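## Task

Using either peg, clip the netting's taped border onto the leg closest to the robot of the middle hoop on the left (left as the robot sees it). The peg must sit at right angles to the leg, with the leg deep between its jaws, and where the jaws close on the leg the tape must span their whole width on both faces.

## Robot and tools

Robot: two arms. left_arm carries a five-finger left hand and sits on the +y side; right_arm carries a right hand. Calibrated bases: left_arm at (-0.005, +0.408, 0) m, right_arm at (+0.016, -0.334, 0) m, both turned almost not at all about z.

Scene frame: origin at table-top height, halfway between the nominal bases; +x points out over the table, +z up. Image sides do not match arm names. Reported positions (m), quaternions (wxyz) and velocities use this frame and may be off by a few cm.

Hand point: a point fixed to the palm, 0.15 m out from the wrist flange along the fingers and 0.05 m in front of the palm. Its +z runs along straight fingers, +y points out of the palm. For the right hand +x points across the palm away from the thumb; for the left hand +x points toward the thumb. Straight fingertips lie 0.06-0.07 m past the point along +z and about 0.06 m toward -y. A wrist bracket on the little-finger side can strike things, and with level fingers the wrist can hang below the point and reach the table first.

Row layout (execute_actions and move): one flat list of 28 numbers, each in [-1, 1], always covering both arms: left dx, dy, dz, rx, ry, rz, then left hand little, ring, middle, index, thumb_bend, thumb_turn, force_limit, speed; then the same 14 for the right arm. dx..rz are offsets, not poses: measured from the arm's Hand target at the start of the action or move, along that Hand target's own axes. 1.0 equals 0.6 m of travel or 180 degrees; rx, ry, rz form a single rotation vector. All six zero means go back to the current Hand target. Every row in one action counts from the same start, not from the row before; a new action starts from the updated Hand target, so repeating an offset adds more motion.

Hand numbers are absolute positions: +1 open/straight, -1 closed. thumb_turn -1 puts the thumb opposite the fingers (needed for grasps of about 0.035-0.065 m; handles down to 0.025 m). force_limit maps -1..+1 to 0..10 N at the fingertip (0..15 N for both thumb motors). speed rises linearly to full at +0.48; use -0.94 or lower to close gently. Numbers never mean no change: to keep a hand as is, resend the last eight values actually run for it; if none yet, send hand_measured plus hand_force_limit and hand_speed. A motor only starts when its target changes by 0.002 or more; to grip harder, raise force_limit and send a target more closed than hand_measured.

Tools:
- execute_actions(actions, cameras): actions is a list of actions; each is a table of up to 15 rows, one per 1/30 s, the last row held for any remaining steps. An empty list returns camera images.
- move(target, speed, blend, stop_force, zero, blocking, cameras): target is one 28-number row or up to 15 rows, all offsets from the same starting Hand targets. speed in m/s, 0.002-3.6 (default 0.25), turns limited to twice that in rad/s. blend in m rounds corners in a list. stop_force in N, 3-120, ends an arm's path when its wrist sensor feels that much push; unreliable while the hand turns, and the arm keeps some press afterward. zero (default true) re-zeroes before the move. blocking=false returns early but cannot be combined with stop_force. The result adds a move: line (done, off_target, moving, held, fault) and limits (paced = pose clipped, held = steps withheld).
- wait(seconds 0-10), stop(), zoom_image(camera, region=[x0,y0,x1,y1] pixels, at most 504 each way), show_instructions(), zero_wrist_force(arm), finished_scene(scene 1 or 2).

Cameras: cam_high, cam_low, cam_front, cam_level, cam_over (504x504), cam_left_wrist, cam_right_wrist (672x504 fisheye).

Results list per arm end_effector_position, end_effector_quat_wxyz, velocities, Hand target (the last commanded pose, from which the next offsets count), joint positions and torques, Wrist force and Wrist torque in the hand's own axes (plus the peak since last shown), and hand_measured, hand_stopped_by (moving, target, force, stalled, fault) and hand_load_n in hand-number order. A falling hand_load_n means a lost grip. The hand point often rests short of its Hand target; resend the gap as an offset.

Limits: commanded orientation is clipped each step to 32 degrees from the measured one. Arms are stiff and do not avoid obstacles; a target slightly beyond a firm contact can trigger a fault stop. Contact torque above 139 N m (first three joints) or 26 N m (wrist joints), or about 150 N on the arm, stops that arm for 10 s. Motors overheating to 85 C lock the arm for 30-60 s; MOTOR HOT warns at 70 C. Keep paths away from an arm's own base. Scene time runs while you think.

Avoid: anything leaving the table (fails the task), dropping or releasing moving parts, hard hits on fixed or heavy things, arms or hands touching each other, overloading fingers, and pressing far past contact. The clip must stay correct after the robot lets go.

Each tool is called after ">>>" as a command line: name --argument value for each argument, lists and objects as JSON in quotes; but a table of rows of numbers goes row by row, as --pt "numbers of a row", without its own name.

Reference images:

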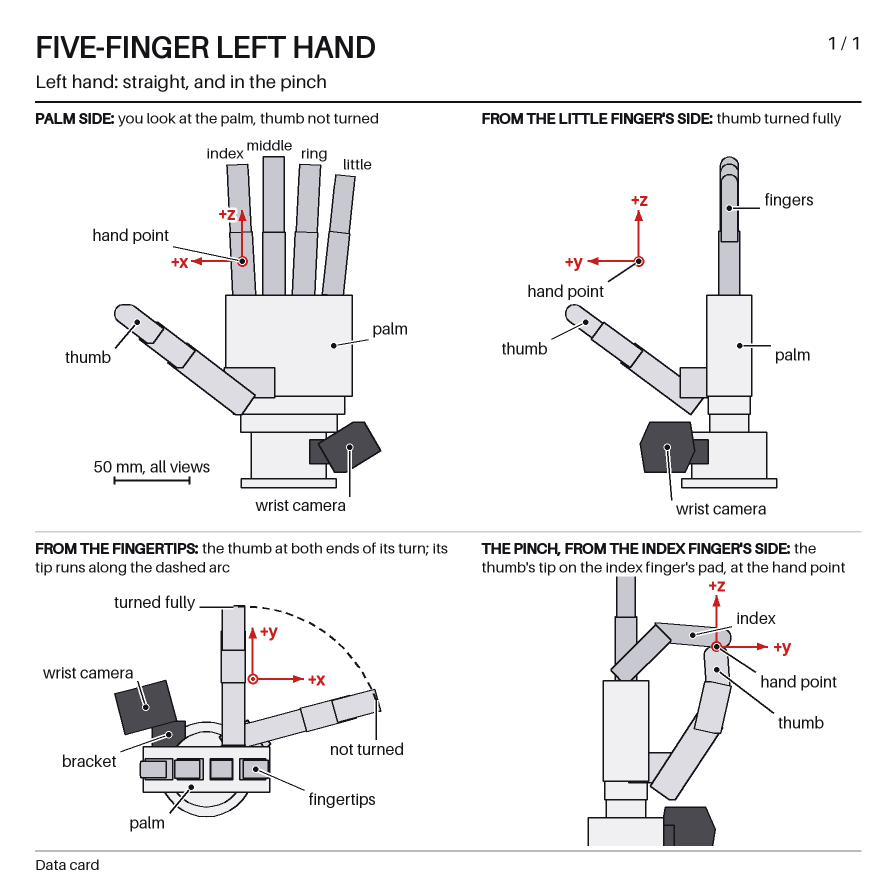

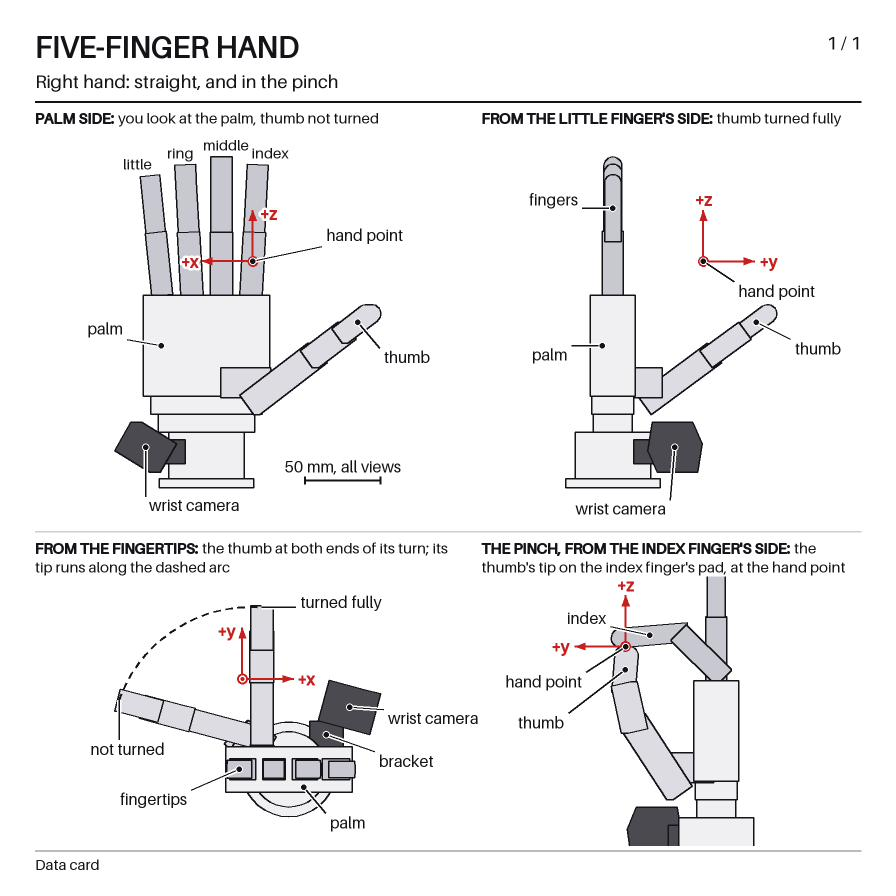

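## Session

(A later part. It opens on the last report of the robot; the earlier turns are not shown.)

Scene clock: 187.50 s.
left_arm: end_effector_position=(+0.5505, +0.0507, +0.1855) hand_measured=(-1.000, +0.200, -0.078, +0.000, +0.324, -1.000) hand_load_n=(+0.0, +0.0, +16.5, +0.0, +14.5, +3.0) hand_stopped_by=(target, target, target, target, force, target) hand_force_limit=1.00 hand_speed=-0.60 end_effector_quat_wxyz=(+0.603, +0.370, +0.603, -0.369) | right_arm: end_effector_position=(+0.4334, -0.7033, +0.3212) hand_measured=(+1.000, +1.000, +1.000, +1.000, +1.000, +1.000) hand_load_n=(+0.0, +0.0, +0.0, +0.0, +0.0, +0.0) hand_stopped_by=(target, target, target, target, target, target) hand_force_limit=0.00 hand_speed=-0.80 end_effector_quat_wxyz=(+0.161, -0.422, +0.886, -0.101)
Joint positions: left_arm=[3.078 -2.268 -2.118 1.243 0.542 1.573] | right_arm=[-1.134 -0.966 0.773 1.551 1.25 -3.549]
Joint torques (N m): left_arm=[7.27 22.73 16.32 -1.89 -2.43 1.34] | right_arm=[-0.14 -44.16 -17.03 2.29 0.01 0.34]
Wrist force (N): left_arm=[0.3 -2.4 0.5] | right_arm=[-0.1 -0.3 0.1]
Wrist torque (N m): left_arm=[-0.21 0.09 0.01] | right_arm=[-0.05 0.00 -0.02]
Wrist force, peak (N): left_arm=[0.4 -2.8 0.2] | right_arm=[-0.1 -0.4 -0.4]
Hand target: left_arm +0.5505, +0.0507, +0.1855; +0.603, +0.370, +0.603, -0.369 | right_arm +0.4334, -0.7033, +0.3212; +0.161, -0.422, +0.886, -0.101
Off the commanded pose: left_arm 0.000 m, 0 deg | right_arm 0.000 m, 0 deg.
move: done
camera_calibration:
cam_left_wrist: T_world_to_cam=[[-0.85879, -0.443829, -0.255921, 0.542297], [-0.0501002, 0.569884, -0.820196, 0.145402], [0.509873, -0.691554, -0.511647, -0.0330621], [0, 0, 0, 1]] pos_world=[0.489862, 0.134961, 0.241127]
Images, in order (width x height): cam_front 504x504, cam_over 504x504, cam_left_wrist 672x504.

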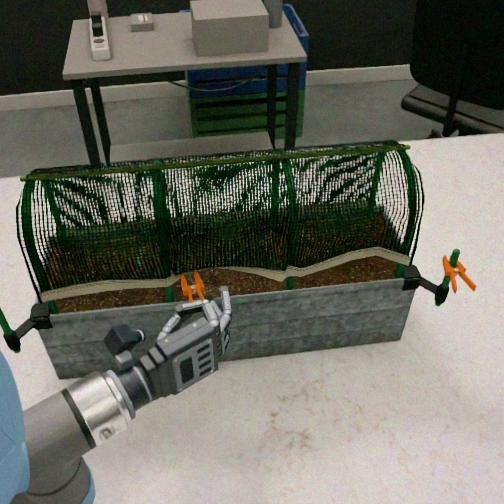

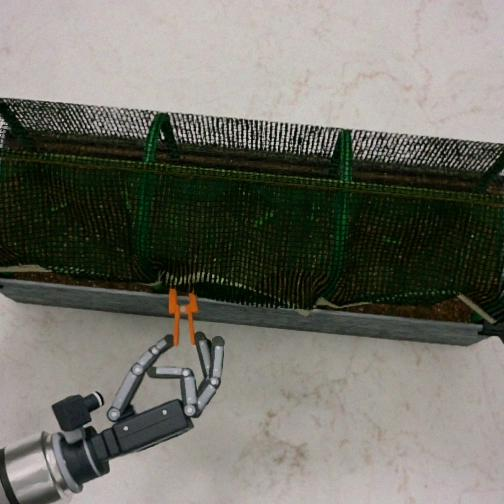

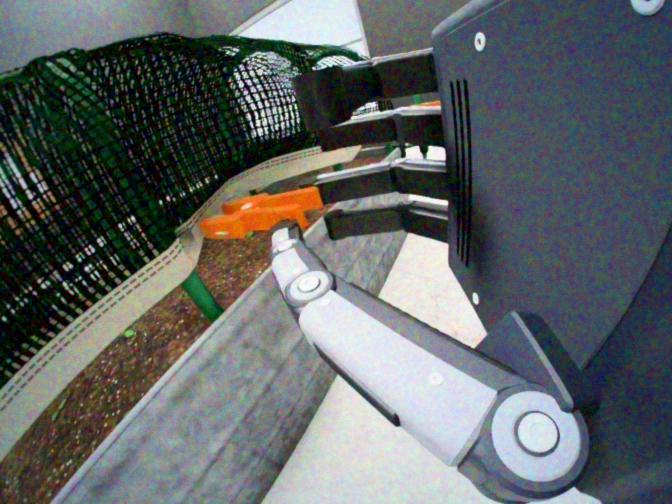

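>>> move --pt "0 -0.0594 -0.0303 0 0 0 -1 0.2 -0.08 0 -0.4 -1 1 -0.6 0 0 0 0 0 0 1 1 1 1 1 1 0 -0.8" --pt "0.0092 -0.0143 -0.0798 0.0278 0 0 -1 0.2 -0.08 0 -0.4 -1 1 -0.6 0 0 0 0 0 0 1 1 1 1 1 1 0 -0.8" --speed 0.08 --blend 0.004 --cameras '["cam_left_wrist","cam_over","cam_front","cam_level"]'

>>> zoom_image --camera "cam_over" --region '[90, 250, 210, 370]'

>>> zoom_image --camera "cam_left_wrist" --region '[160, 150, 310, 300]'

>>> zoom_image --camera "cam_front" --region '[135, 255, 205, 325]'

Scene clock: 196.10 s.
left_arm: end_effector_position=(+0.5212, +0.0895, +0.1800) hand_measured=(-1.000, +0.200, -0.078, +0.000, +0.324, -1.000) hand_load_n=(+0.0, +0.0, +16.5, +0.0, +15.0, +3.0) hand_stopped_by=(target, target, target, target, force, target) hand_force_limit=1.00 hand_speed=-0.60 end_effector_quat_wxyz=(+0.586, +0.396, +0.586, -0.395) | right_arm: end_effector_position=(+0.4334, -0.7033, +0.3212) hand_measured=(+1.000, +1.000, +1.000, +1.000, +1.000, +1.000) hand_load_n=(+0.0, +0.0, +0.0, +0.0, +0.0, +0.0) hand_stopped_by=(target, target, target, target, target, target) hand_force_limit=0.00 hand_speed=-0.80 end_effector_quat_wxyz=(+0.161, -0.422, +0.886, -0.101)
Joint positions: left_arm=[3.215 -2.258 -2.2 1.314 0.317 1.575] | right_arm=[-1.134 -0.966 0.773 1.551 1.25 -3.549]
Joint torques (N m): left_arm=[6.2 21.16 14.45 -2.22 -3.05 -1.22] | right_arm=[-0.06 -43.42 -16.64 2.19 0.08 0.31]
Wrist force (N): left_arm=[0.1 -1.3 0.2] | right_arm=[0.0 -0.2 0.1]
Wrist torque (N m): left_arm=[-0.13 0.08 -0.06] | right_arm=[-0.04 0.00 -0.01]
Wrist force, peak (N): left_arm=[0.0 -2.9 0.5] | right_arm=[0.5 0.0 -0.2]
Hand target: left_arm +0.5212, +0.0895, +0.1800; +0.586, +0.396, +0.586, -0.395 | right_arm +0.4334, -0.7033, +0.3212; +0.161, -0.422, +0.886, -0.101
Off the commanded pose: left_arm 0.000 m, 0 deg | right_arm 0.000 m, 0 deg.
move: done
camera_calibration:
cam_left_wrist: T_world_to_cam=[[-0.894169, -0.36741, -0.255874, 0.544484], [-0.000397499, 0.572144, -0.820153, 0.0912283], [0.44773, -0.733254, -0.511739, 0.0419883], [0, 0, 0, 1]] pos_world=[0.468098, 0.178642, 0.235628]
Images, in order (width x height): cam_front 504x504, cam_level 504x504, cam_over 504x504, cam_left_wrist 672x504.

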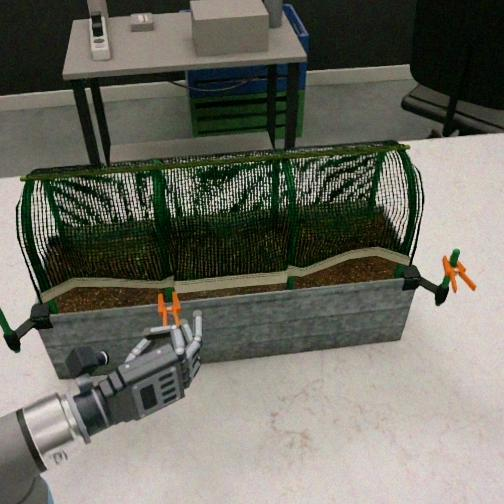

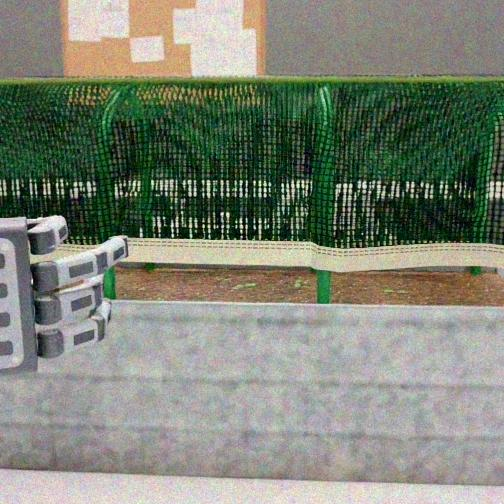

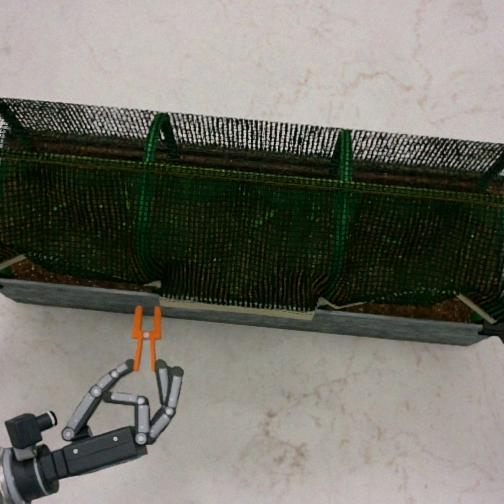

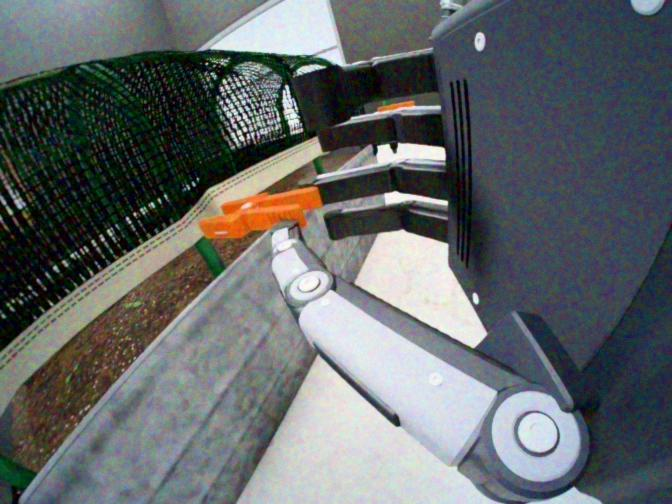

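Scaled by 4.200.

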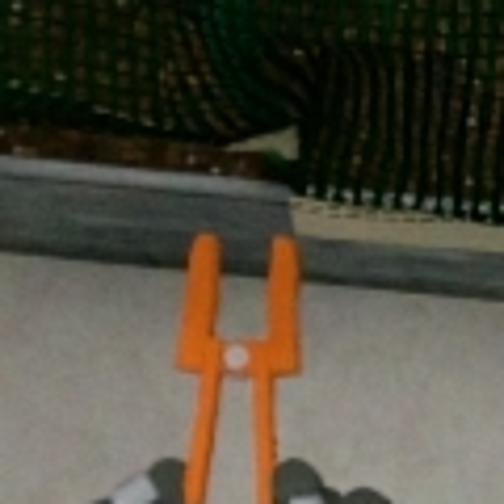

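Scaled by 3.360 from the camera's 672x504 image, which has a finer 960x720 frame.

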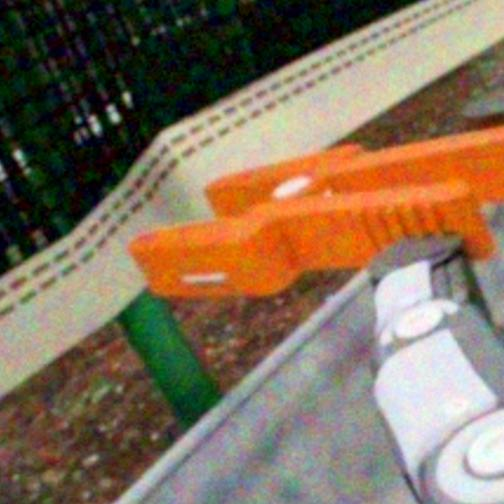

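Scaled by 7.200.

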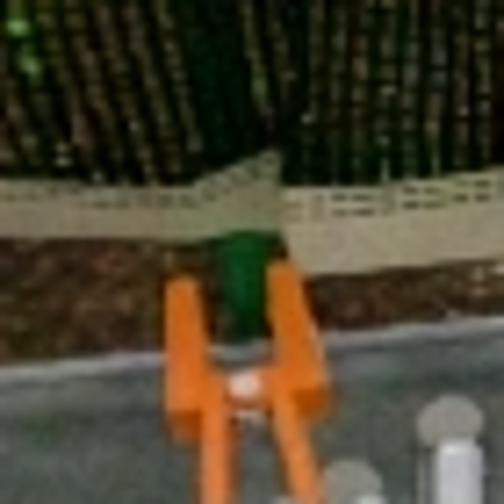

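>>> move --target '[0.0017,0.0361,0.0175,0,0,0,-1,0.2,-0.08,0,-0.4,-1,1,-0.6,0,0,0,0,0,0,1,1,1,1,1,1,0,-0.8]' --speed 0.05 --stop_force 15 --cameras '["cam_left_wrist","cam_over","cam_front"]'

>>> zoom_image --camera "cam_over" --region '[105, 250, 205, 350]'

>>> zoom_image --camera "cam_left_wrist" --region '[160, 160, 290, 290]'

>>> zoom_image --camera "cam_front" --region '[140, 250, 200, 310]'

Scene clock: 222.63 s.
left_arm: end_effector_position=(+0.5452, +0.0879, +0.1790) hand_measured=(-1.000, +0.200, -0.078, +0.000, +0.324, -1.000) hand_load_n=(+0.0, +0.0, +16.5, +0.0, +15.0, +2.5) hand_stopped_by=(target, target, target, target, force, target) hand_force_limit=1.00 hand_speed=-0.60 end_effector_quat_wxyz=(+0.586, +0.396, +0.586, -0.395) | right_arm: end_effector_position=(+0.4334, -0.7033, +0.3212) hand_measured=(+1.000, +1.000, +1.000, +1.000, +1.000, +1.000) hand_load_n=(+0.0, +0.0, +0.0, +0.0, +0.0, +0.0) hand_stopped_by=(target, target, target, target, target, target) hand_force_limit=0.00 hand_speed=-0.80 end_effector_quat_wxyz=(+0.161, -0.422, +0.886, -0.101)
Joint positions: left_arm=[3.207 -2.281 -2.131 1.267 0.325 1.575] | right_arm=[-1.134 -0.966 0.773 1.551 1.25 -3.549]
Joint torques (N m): left_arm=[-7.01 22.45 14.67 -1.98 2.71 1.53] | right_arm=[1.22 -43.79 -17.43 2.25 0.08 0.42]
Wrist force (N): left_arm=[0.5 -1.4 0.4] | right_arm=[0.0 -0.2 0.0]
Wrist torque (N m): left_arm=[-0.16 0.05 0.00] | right_arm=[-0.02 0.00 -0.01]
Wrist force, peak (N): left_arm=[0.4 -1.8 0.3] | right_arm=[0.0 -0.2 -0.4]
Hand target: left_arm +0.5452, +0.0879, +0.1790; +0.586, +0.396, +0.586, -0.395 | right_arm +0.4334, -0.7033, +0.3212; +0.161, -0.422, +0.886, -0.101
Off the commanded pose: left_arm 0.000 m, 0 deg | right_arm 0.000 m, 0 deg.
move: done
camera_calibration:
cam_left_wrist: T_world_to_cam=[[-0.894266, -0.367202, -0.255835, 0.565104], [-0.000294356, 0.572134, -0.82016, 0.0912855], [0.447536, -0.733366, -0.511748, 0.0296748], [0, 0, 0, 1]] pos_world=[0.492099, 0.177042, 0.234628]
Images, in order (width x height): cam_front 504x504, cam_over 504x504, cam_left_wrist 672x504.

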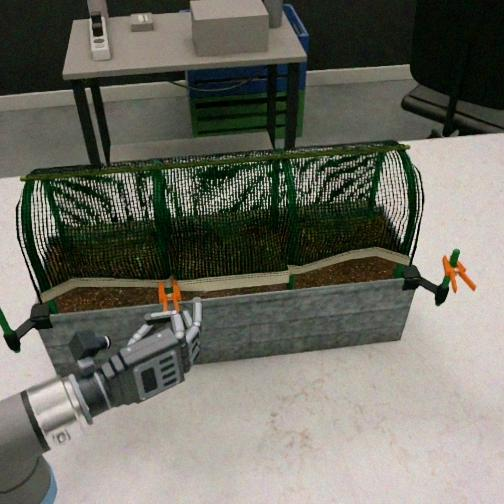

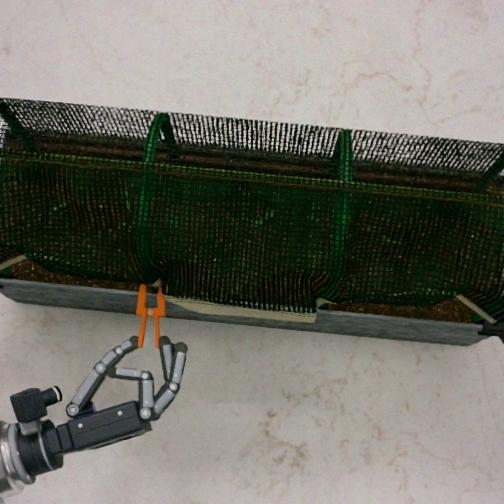

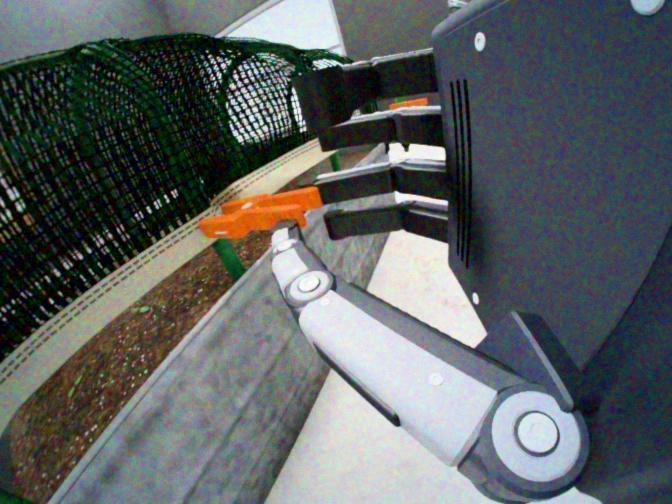

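Scaled by 5.040.

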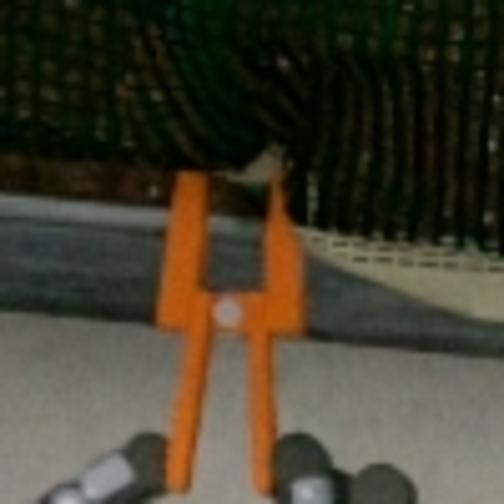

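Scaled by 3.877 from the camera's 672x504 image, which has a finer 960x720 frame.

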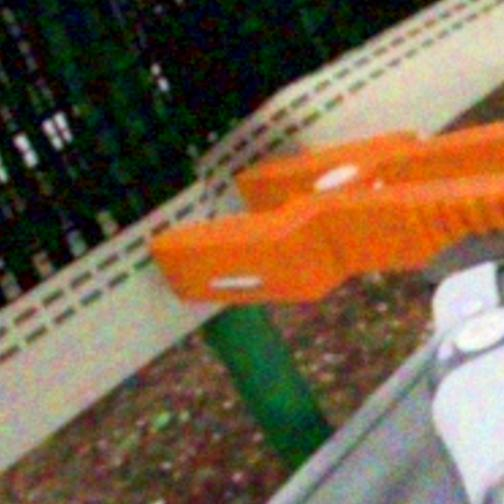

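Scaled by 8.400.

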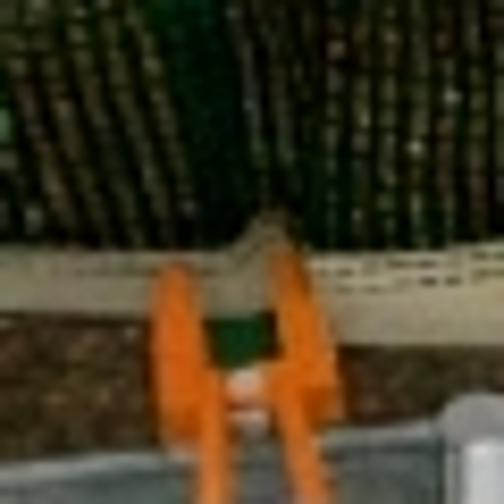

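>>> move --target '[0,0.0325,0.0131,0,0,0,-1,0.2,-0.08,0,-0.4,-1,1,-0.6,0,0,0,0,0,0,1,1,1,1,1,1,0,-0.8]' --speed 0.03 --stop_force 18 --cameras '["cam_left_wrist","cam_over","cam_front"]'

>>> zoom_image --camera "cam_over" --region '[115, 245, 205, 335]'

>>> zoom_image --camera "cam_left_wrist" --region '[160, 160, 290, 290]'

>>> zoom_image --camera "cam_front" --region '[140, 250, 200, 310]'

Scene clock: 229.97 s.
left_arm: end_effector_position=(+0.5662, +0.0879, +0.1790) hand_measured=(-1.000, +0.200, -0.078, +0.000, +0.324, -1.000) hand_load_n=(+0.0, +0.0, +15.0, +0.0, +8.5, +2.0) hand_stopped_by=(target, target, target, target, force, target) hand_force_limit=1.00 hand_speed=-0.60 end_effector_quat_wxyz=(+0.586, +0.396, +0.586, -0.395) | right_arm: end_effector_position=(+0.4334, -0.7033, +0.3212) hand_measured=(+1.000, +1.000, +1.000, +1.000, +1.000, +1.000) hand_load_n=(+0.0, -0.5, +0.0, +0.0, +0.0, +0.0) hand_stopped_by=(target, target, target, target, target, target) hand_force_limit=0.00 hand_speed=-0.80 end_effector_quat_wxyz=(+0.161, -0.422, +0.886, -0.101)
Joint positions: left_arm=[3.204 -2.299 -2.071 1.225 0.328 1.575] | right_arm=[-1.134 -0.966 0.773 1.551 1.25 -3.549]
Joint torques (N m): left_arm=[-1.71 23.28 19.05 -3.04 5.36 1.41] | right_arm=[0.68 -43.93 -16.93 2.33 0 0.3]
Wrist force (N): left_arm=[0.3 -14.3 -2.2] | right_arm=[-0.1 -0.1 0.0]
Wrist torque (N m): left_arm=[-0.45 0.01 0.28] | right_arm=[-0.01 0.01 -0.01]
Wrist force, peak (N): left_arm=[0.4 -14.6 -2.3] | right_arm=[0.5 0.0 -0.2]
Hand target: left_arm +0.5662, +0.0879, +0.1790; +0.586, +0.396, +0.586, -0.395 | right_arm +0.4334, -0.7033, +0.3212; +0.161, -0.422, +0.886, -0.101
Off the commanded pose: left_arm 0.000 m, 0 deg | right_arm 0.000 m, 0 deg.
move: done
camera_calibration:
cam_left_wrist: T_world_to_cam=[[-0.894266, -0.367202, -0.255835, 0.583973], [-0.000294356, 0.572134, -0.82016, 0.0912917], [0.447536, -0.733366, -0.511748, 0.0202318], [0, 0, 0, 1]] pos_world=[0.513199, 0.177042, 0.234628]
Images, in order (width x height): cam_front 504x504, cam_over 504x504, cam_left_wrist 672x504.

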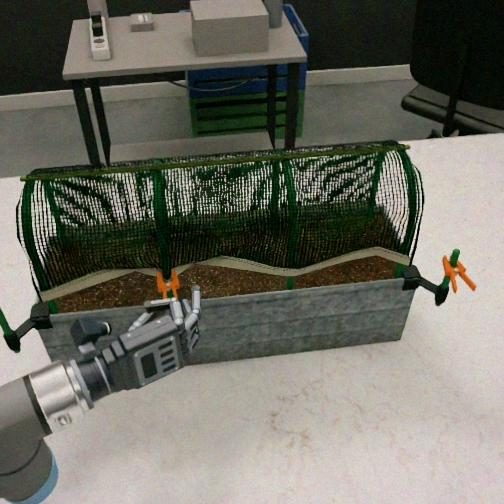

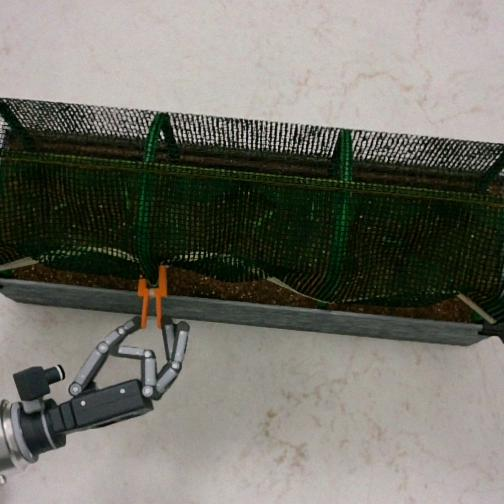

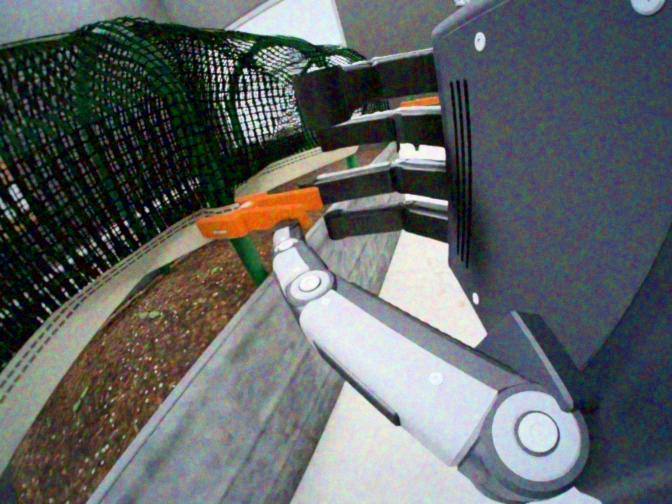

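Scaled by 5.600.

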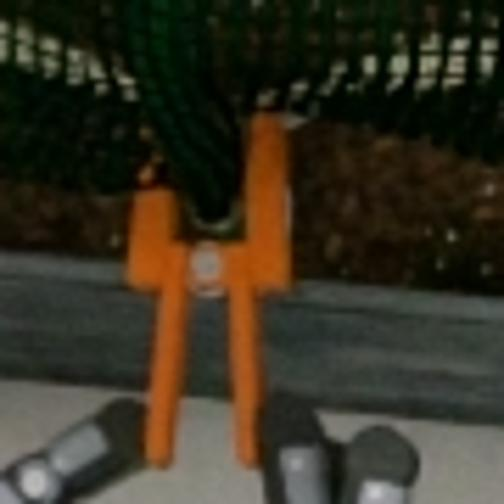

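Scaled by 3.877 from the camera's 672x504 image, which has a finer 960x720 frame.

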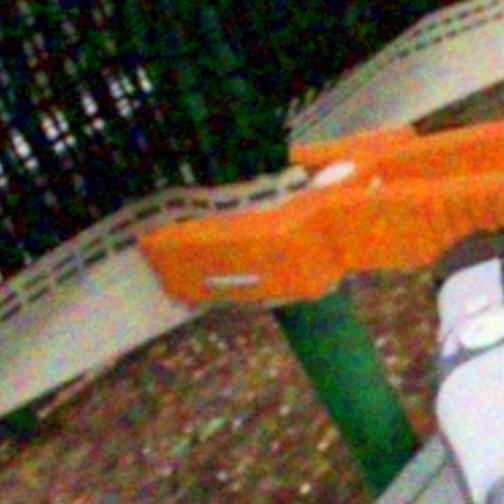

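Scaled by 8.400.

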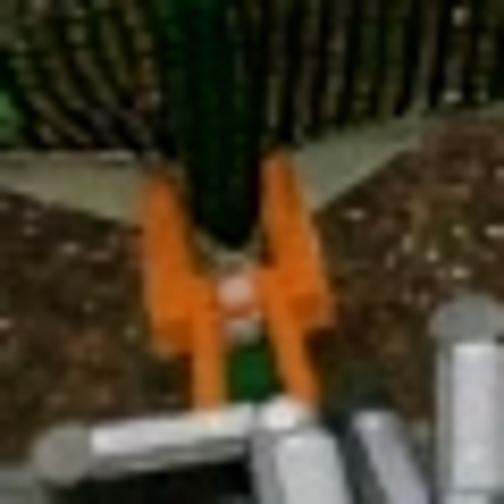

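>>> wait --seconds 0 --cameras '["cam_level", "cam_front", "cam_over", "cam_left_wrist"]'

>>> zoom_image --camera "cam_left_wrist" --region '[250, 150, 420, 280]'

>>> zoom_image --camera "cam_front" --region '[140, 250, 200, 310]'

Scene clock: 243.77 s.
left_arm: end_effector_position=(+0.5662, +0.0879, +0.1790) hand_measured=(-1.000, +0.200, -0.078, +0.000, +0.324, -1.000) hand_load_n=(+0.0, +0.0, +15.0, +0.0, +8.0, +2.0) hand_stopped_by=(target, target, target, target, force, target) hand_force_limit=1.00 hand_speed=-0.60 end_effector_quat_wxyz=(+0.586, +0.396, +0.586, -0.395) | right_arm: end_effector_position=(+0.4334, -0.7033, +0.3212) hand_measured=(+1.000, +1.000, +1.000, +1.000, +1.000, +1.000) hand_load_n=(+0.0, +0.0, +0.0, +0.0, +0.0, +0.0) hand_stopped_by=(target, target, target, target, target, target) hand_force_limit=0.00 hand_speed=-0.80 end_effector_quat_wxyz=(+0.161, -0.422, +0.886, -0.101)
Joint positions: left_arm=[3.204 -2.299 -2.071 1.225 0.328 1.575] | right_arm=[-1.134 -0.966 0.773 1.551 1.25 -3.549]
Joint torques (N m): left_arm=[-0.14 24.47 18.57 -2.81 5.23 1.21] | right_arm=[0.15 -43.39 -17.09 2.29 0.19 0.41]
Wrist force (N): left_arm=[0.3 -14.3 -2.3] | right_arm=[0.1 -0.2 0.1]
Wrist torque (N m): left_arm=[-0.46 0.01 0.28] | right_arm=[-0.04 -0.02 0.00]
Wrist force, peak (N): left_arm=[0.1 -14.6 -2.3] | right_arm=[-0.1 -0.5 -0.2]
Hand target: left_arm +0.5662, +0.0879, +0.1790; +0.586, +0.396, +0.586, -0.395 | right_arm +0.4334, -0.7033, +0.3212; +0.161, -0.422, +0.886, -0.101
Off the commanded pose: left_arm 0.000 m, 0 deg | right_arm 0.000 m, 0 deg.
camera_calibration:
cam_left_wrist: T_world_to_cam=[[-0.894266, -0.367202, -0.255835, 0.583973], [-0.000294356, 0.572134, -0.82016, 0.0912917], [0.447536, -0.733366, -0.511748, 0.0202318], [0, 0, 0, 1]] pos_world=[0.513199, 0.177042, 0.234628]
Images, in order (width x height): cam_front 504x504, cam_level 504x504, cam_over 504x504, cam_left_wrist 672x504.

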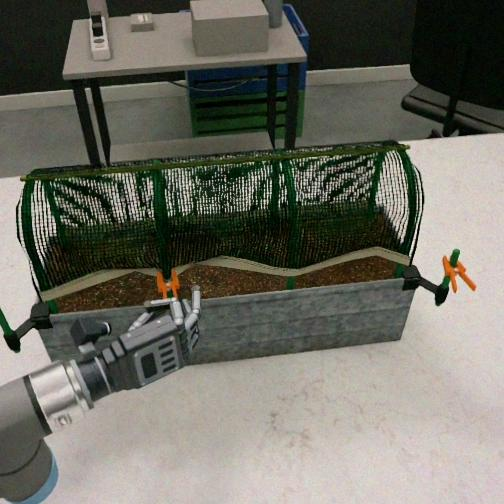

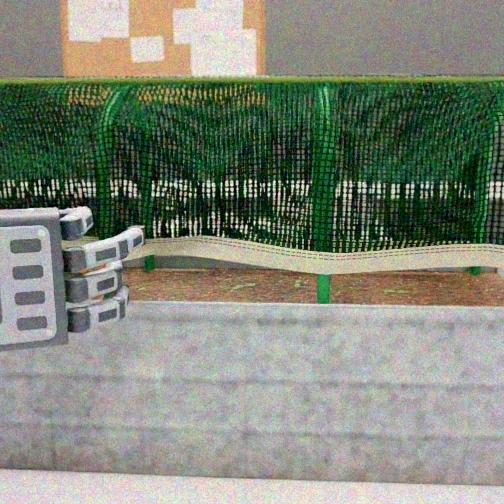

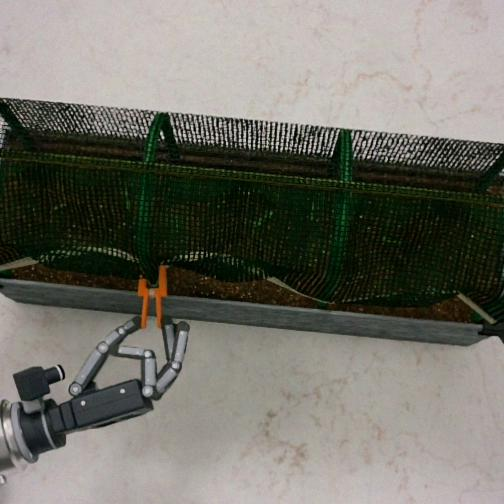

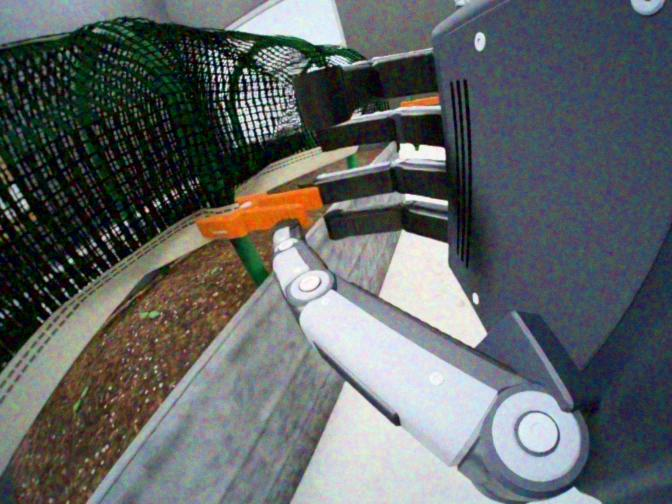

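Scaled by 2.965 from the camera's 672x504 image, which has a finer 960x720 frame.

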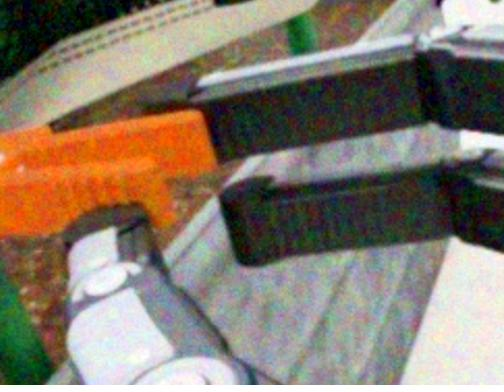

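Scaled by 8.400.

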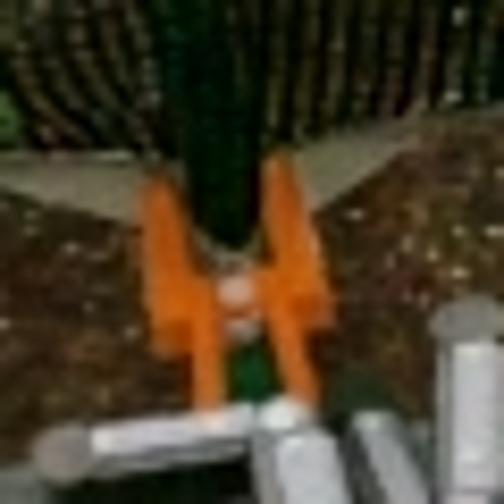

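>>> zoom_image --camera "cam_left_wrist" --region '[170, 150, 330, 280]'

>>> zoom_image --camera "cam_over" --region '[115, 245, 205, 335]'

>>> zoom_image --camera "cam_level" --region '[70, 215, 170, 300]'

Scaled by 3.150 from the camera's 672x504 image, which has a finer 960x720 frame.

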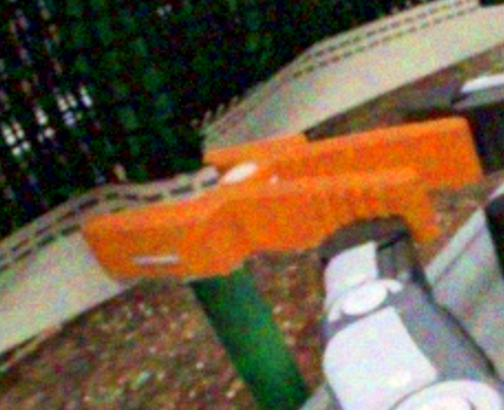

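Scaled by 5.600.

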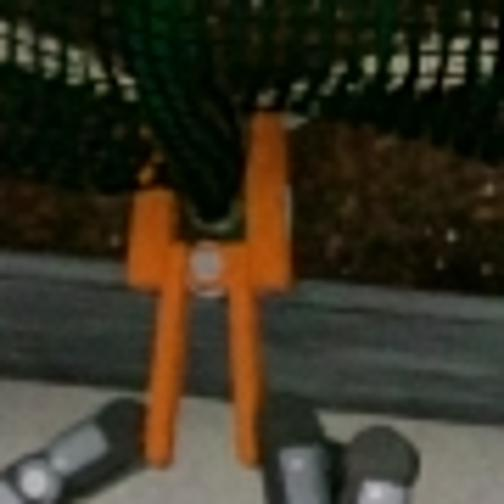

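Scaled by 5.040.

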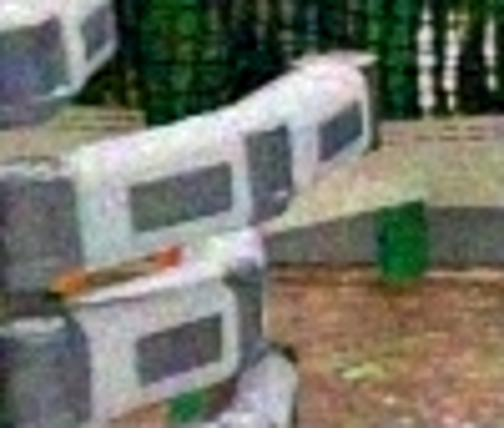

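>>> move --target '[0,0,0,0,0,0,-1,0.2,0.1,0,0.7,-1,0,-0.85,0,0,0,0,0,0,0,0,0,0,0,0,1,1]'

Scene clock: 249.13 s.
left_arm: end_effector_position=(+0.5662, +0.0879, +0.1790) hand_measured=(-1.000, +0.200, +0.100, +0.000, +0.700, -1.000) hand_load_n=(+0.0, +0.0, +0.0, +0.0, +0.0, +0.0) hand_stopped_by=(target, target, target, target, target, target) hand_force_limit=0.00 hand_speed=-0.85 end_effector_quat_wxyz=(+0.586, +0.396, +0.586, -0.395) | right_arm: end_effector_position=(+0.4334, -0.7033, +0.3212) hand_measured=(+0.000, +0.000, +0.000, +0.000, +0.000, +0.000) hand_load_n=(+0.0, +0.0, +0.0, +0.0, +0.0, +0.0) hand_stopped_by=(target, target, target, target, target, target) hand_force_limit=1.00 hand_speed=1.00 end_effector_quat_wxyz=(+0.161, -0.422, +0.886, -0.101)
Joint positions: left_arm=[3.204 -2.299 -2.071 1.225 0.328 1.575] | right_arm=[-1.134 -0.966 0.773 1.551 1.25 -3.549]
Joint torques (N m): left_arm=[2.47 27.01 -1.89 2.42 -2.24 1.33] | right_arm=[0.8 -43.17 -17.4 2.31 0.32 0.44]
Wrist force (N): left_arm=[0.4 -1.7 0.4] | right_arm=[0.2 0.2 0.1]
Wrist torque (N m): left_arm=[-0.24 0.04 0.04] | right_arm=[0.03 -0.03 0.01]
Wrist force, peak (N): left_arm=[0.3 -14.6 -2.2] | right_arm=[0.0 -0.2 -0.6]
Hand target: left_arm +0.5662, +0.0879, +0.1790; +0.586, +0.396, +0.586, -0.395 | right_arm +0.4334, -0.7033, +0.3212; +0.161, -0.422, +0.886, -0.101
Off the commanded pose: left_arm 0.000 m, 0 deg | right_arm 0.000 m, 0 deg.
move: done

>>> wait --seconds 0 --cameras '["cam_over", "cam_front", "cam_left_wrist"]'

>>> zoom_image --camera "cam_left_wrist" --region '[170, 150, 330, 280]'

>>> zoom_image --camera "cam_over" --region '[115, 245, 205, 335]'

Scene clock: 250.83 s.
left_arm: end_effector_position=(+0.5662, +0.0879, +0.1790) hand_measured=(-1.000, +0.200, +0.100, +0.000, +0.700, -1.000) hand_load_n=(+0.0, +0.0, +0.0, +0.0, +0.0, +0.5) hand_stopped_by=(target, target, target, target, target, target) hand_force_limit=0.00 hand_speed=-0.85 end_effector_quat_wxyz=(+0.586, +0.396, +0.586, -0.395) | right_arm: end_effector_position=(+0.4334, -0.7033, +0.3212) hand_measured=(+0.000, +0.000, +0.000, +0.000, +0.000, +0.000) hand_load_n=(+0.0, +0.0, +0.0, +0.0, +0.0, -0.5) hand_stopped_by=(target, target, target, target, target, target) hand_force_limit=1.00 hand_speed=1.00 end_effector_quat_wxyz=(+0.161, -0.422, +0.886, -0.101)
Joint positions: left_arm=[3.204 -2.299 -2.071 1.225 0.328 1.575] | right_arm=[-1.134 -0.966 0.773 1.551 1.25 -3.549]
Joint torques (N m): left_arm=[3.75 28.9 -2.06 2.28 -2.36 1.22] | right_arm=[0.54 -42.99 -16.45 2.51 0.21 0.41]
Wrist force (N): left_arm=[0.2 -1.5 0.2] | right_arm=[-0.1 -0.2 -0.1]
Wrist torque (N m): left_arm=[-0.19 0.07 0.01] | right_arm=[-0.01 0.01 -0.02]
Wrist force, peak (N): left_arm=[0.3 -1.8 0.8] | right_arm=[0.3 0.2 -0.2]
Hand target: left_arm +0.5662, +0.0879, +0.1790; +0.586, +0.396, +0.586, -0.395 | right_arm +0.4334, -0.7033, +0.3212; +0.161, -0.422, +0.886, -0.101
Off the commanded pose: left_arm 0.000 m, 0 deg | right_arm 0.000 m, 0 deg.
camera_calibration:
cam_left_wrist: T_world_to_cam=[[-0.894266, -0.367202, -0.255835, 0.583973], [-0.000294356, 0.572134, -0.82016, 0.0912917], [0.447536, -0.733366, -0.511748, 0.0202318], [0, 0, 0, 1]] pos_world=[0.513199, 0.177042, 0.234628]
Images, in order (width x height): cam_front 504x504, cam_over 504x504, cam_left_wrist 672x504.

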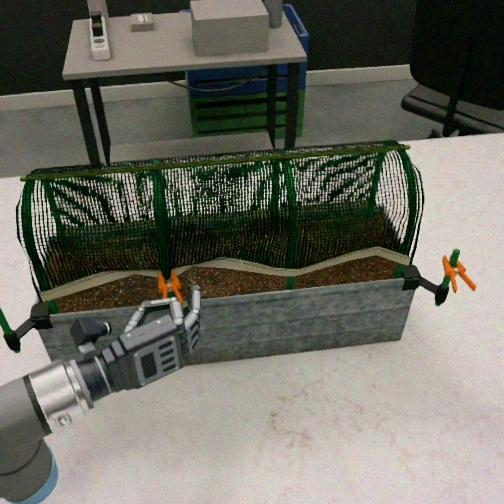

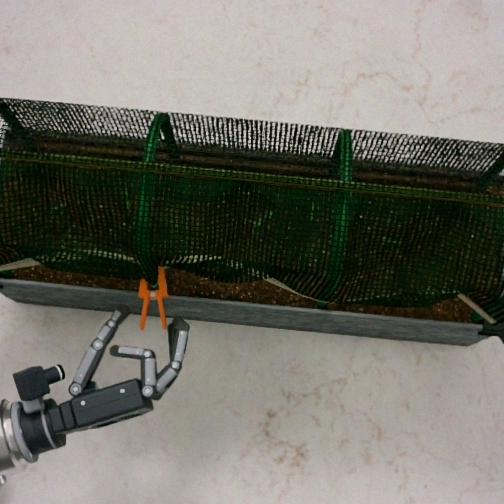

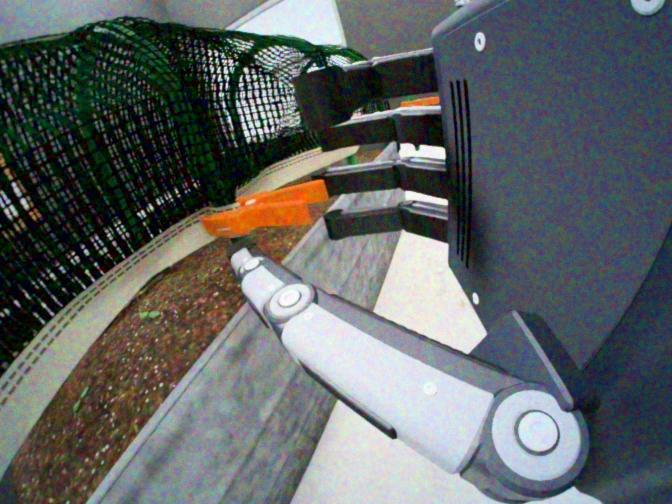

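Scaled by 3.150 from the camera's 672x504 image, which has a finer 960x720 frame.

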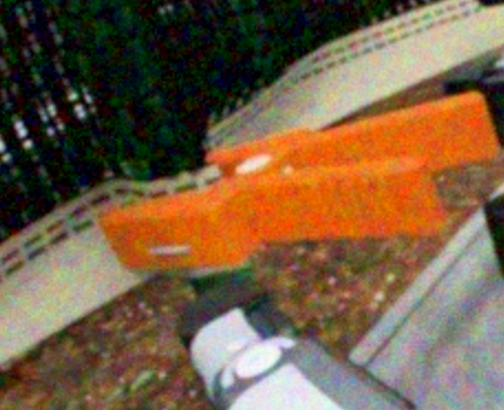

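Scaled by 5.600.

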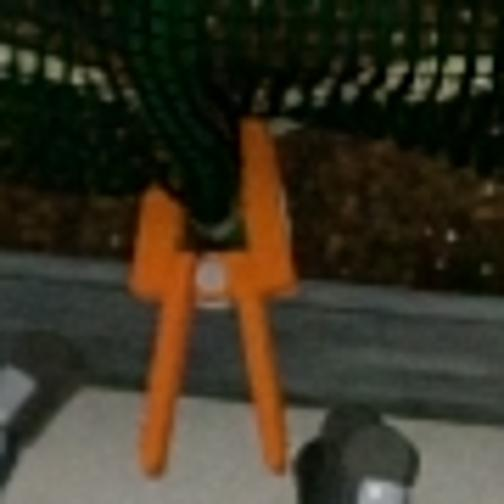

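>>> move --pt "0 0 0 0 0 0 -1 0.2 0.1 0 1 -1 0 -0.4 0 0 0 0 0 0 0 0 0 0 0 0 1 1" --pt "0 -0.108 -0.0437 0 0 0 -1 0.2 0.1 0 1 -1 0 -0.4 0 0 0 0 0 0 0 0 0 0 0 0 1 1" --pt "-0.09 -0.14 -0.19 0 0 0 -1 0.2 0.1 0 1 -1 0 -0.4 0 0 0 0 0 0 0 0 0 0 0 0 1 1" --blend '[0, 0.02, 0]' --cameras '["cam_level", "cam_front", "cam_over", "cam_left_wrist"]'

>>> zoom_image --camera "cam_level" --region '[70, 215, 150, 285]'

>>> zoom_image --camera "cam_front" --region '[140, 250, 200, 310]'

>>> zoom_image --camera "cam_over" --region '[115, 245, 205, 335]'

Scene clock: 258.30 s.
left_arm: end_effector_position=(+0.4457, +0.1622, +0.2330) hand_measured=(-1.000, +0.200, +0.100, +0.000, +1.000, -1.000) hand_load_n=(+0.0, +0.0, +0.0, +0.0, +0.0, +0.0) hand_stopped_by=(target, target, target, target, target, target) hand_force_limit=0.00 hand_speed=-0.40 end_effector_quat_wxyz=(+0.586, +0.396, +0.586, -0.395) | right_arm: end_effector_position=(+0.4334, -0.7033, +0.3212) hand_measured=(+0.000, +0.000, +0.000, +0.000, +0.000, +0.000) hand_load_n=(+0.0, +0.0, +0.0, +0.0, +0.0, +0.0) hand_stopped_by=(target, target, target, target, target, target) hand_force_limit=1.00 hand_speed=1.00 end_effector_quat_wxyz=(+0.161, -0.422, +0.886, -0.101)
Joint positions: left_arm=[3.485 -2.016 -2.468 1.337 0.047 1.577] | right_arm=[-1.134 -0.966 0.773 1.551 1.25 -3.549]
Joint torques (N m): left_arm=[7.4 32.72 -4.83 -2.12 -2.55 1.63] | right_arm=[0.6 -42.69 -16.95 2.29 0.19 0.39]
Wrist force (N): left_arm=[0.0 -1.5 0.4] | right_arm=[0.2 0.0 0.2]
Wrist torque (N m): left_arm=[-0.18 0.10 -0.10] | right_arm=[0.00 -0.05 0.01]
Wrist force, peak (N): left_arm=[0.6 -2.1 1.1] | right_arm=[0.0 -0.2 -0.4]
Hand target: left_arm +0.4457, +0.1622, +0.2330; +0.586, +0.396, +0.586, -0.395 | right_arm +0.4334, -0.7033, +0.3212; +0.161, -0.422, +0.886, -0.101
Off the commanded pose: left_arm 0.000 m, 0 deg | right_arm 0.000 m, 0 deg.
move: done
camera_calibration:
cam_left_wrist: T_world_to_cam=[[-0.894182, -0.367399, -0.255844, 0.51724], [-0.0000650084, 0.571566, -0.820556, 0.0931982], [0.447703, -0.73371, -0.511108, 0.156162], [0, 0, 0, 1]] pos_world=[0.392599, 0.251342, 0.288623]
Images, in order (width x height): cam_front 504x504, cam_level 504x504, cam_over 504x504, cam_left_wrist 672x504.

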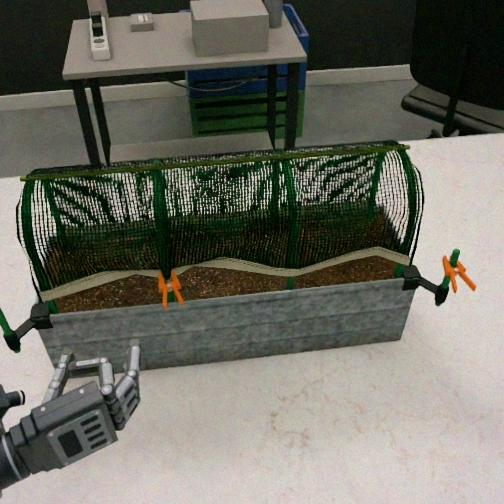

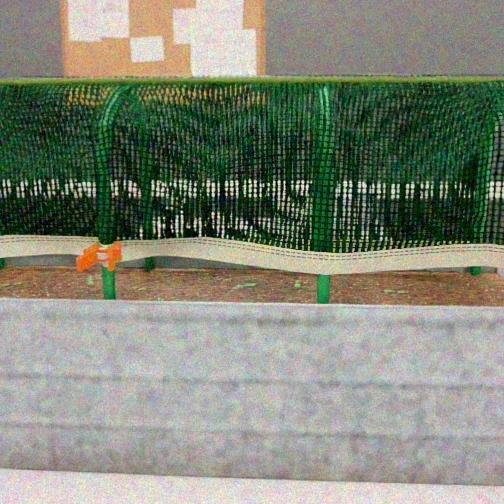

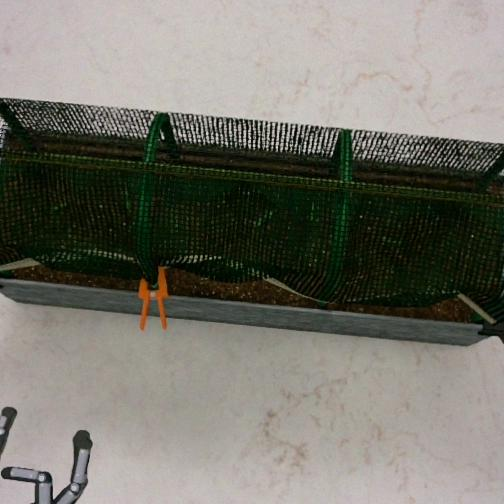

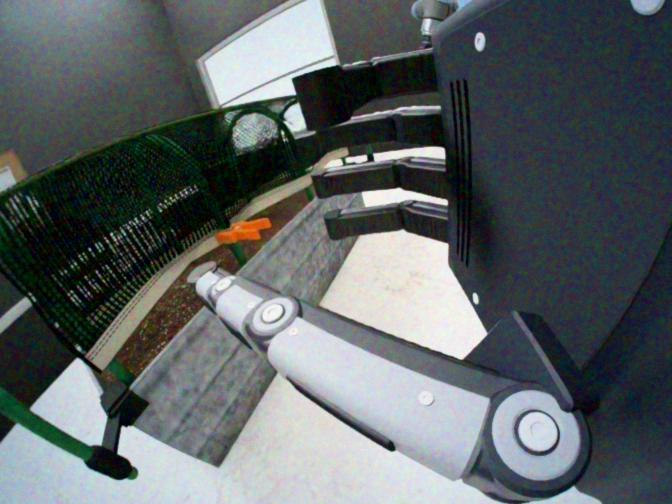

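Scaled by 6.300.

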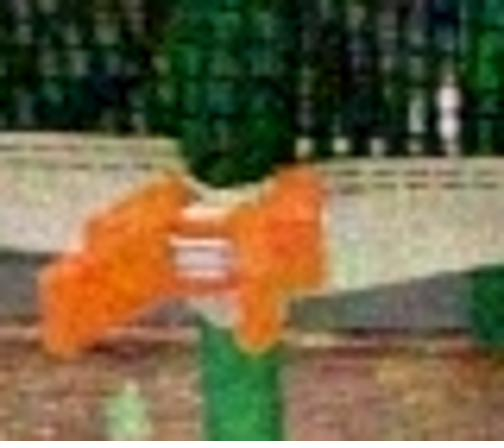

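Scaled by 8.400.

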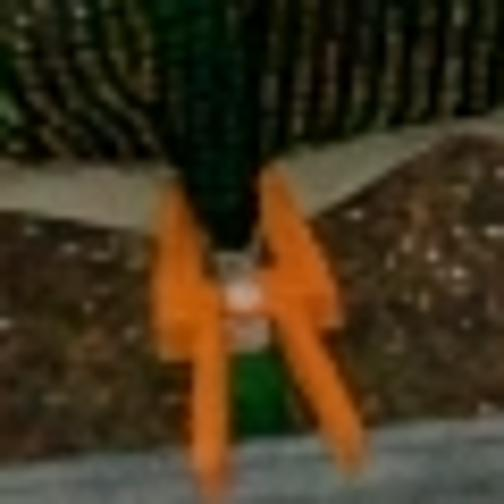

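Scaled by 5.600.

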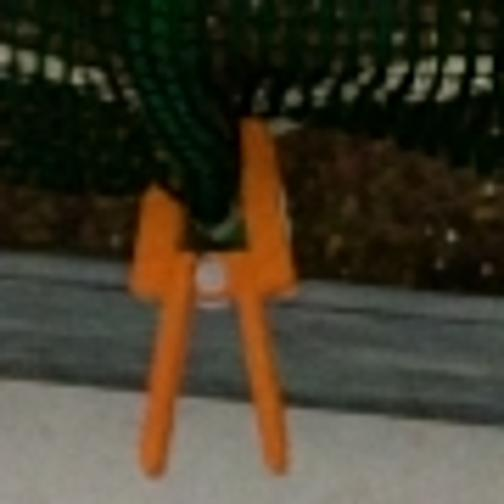

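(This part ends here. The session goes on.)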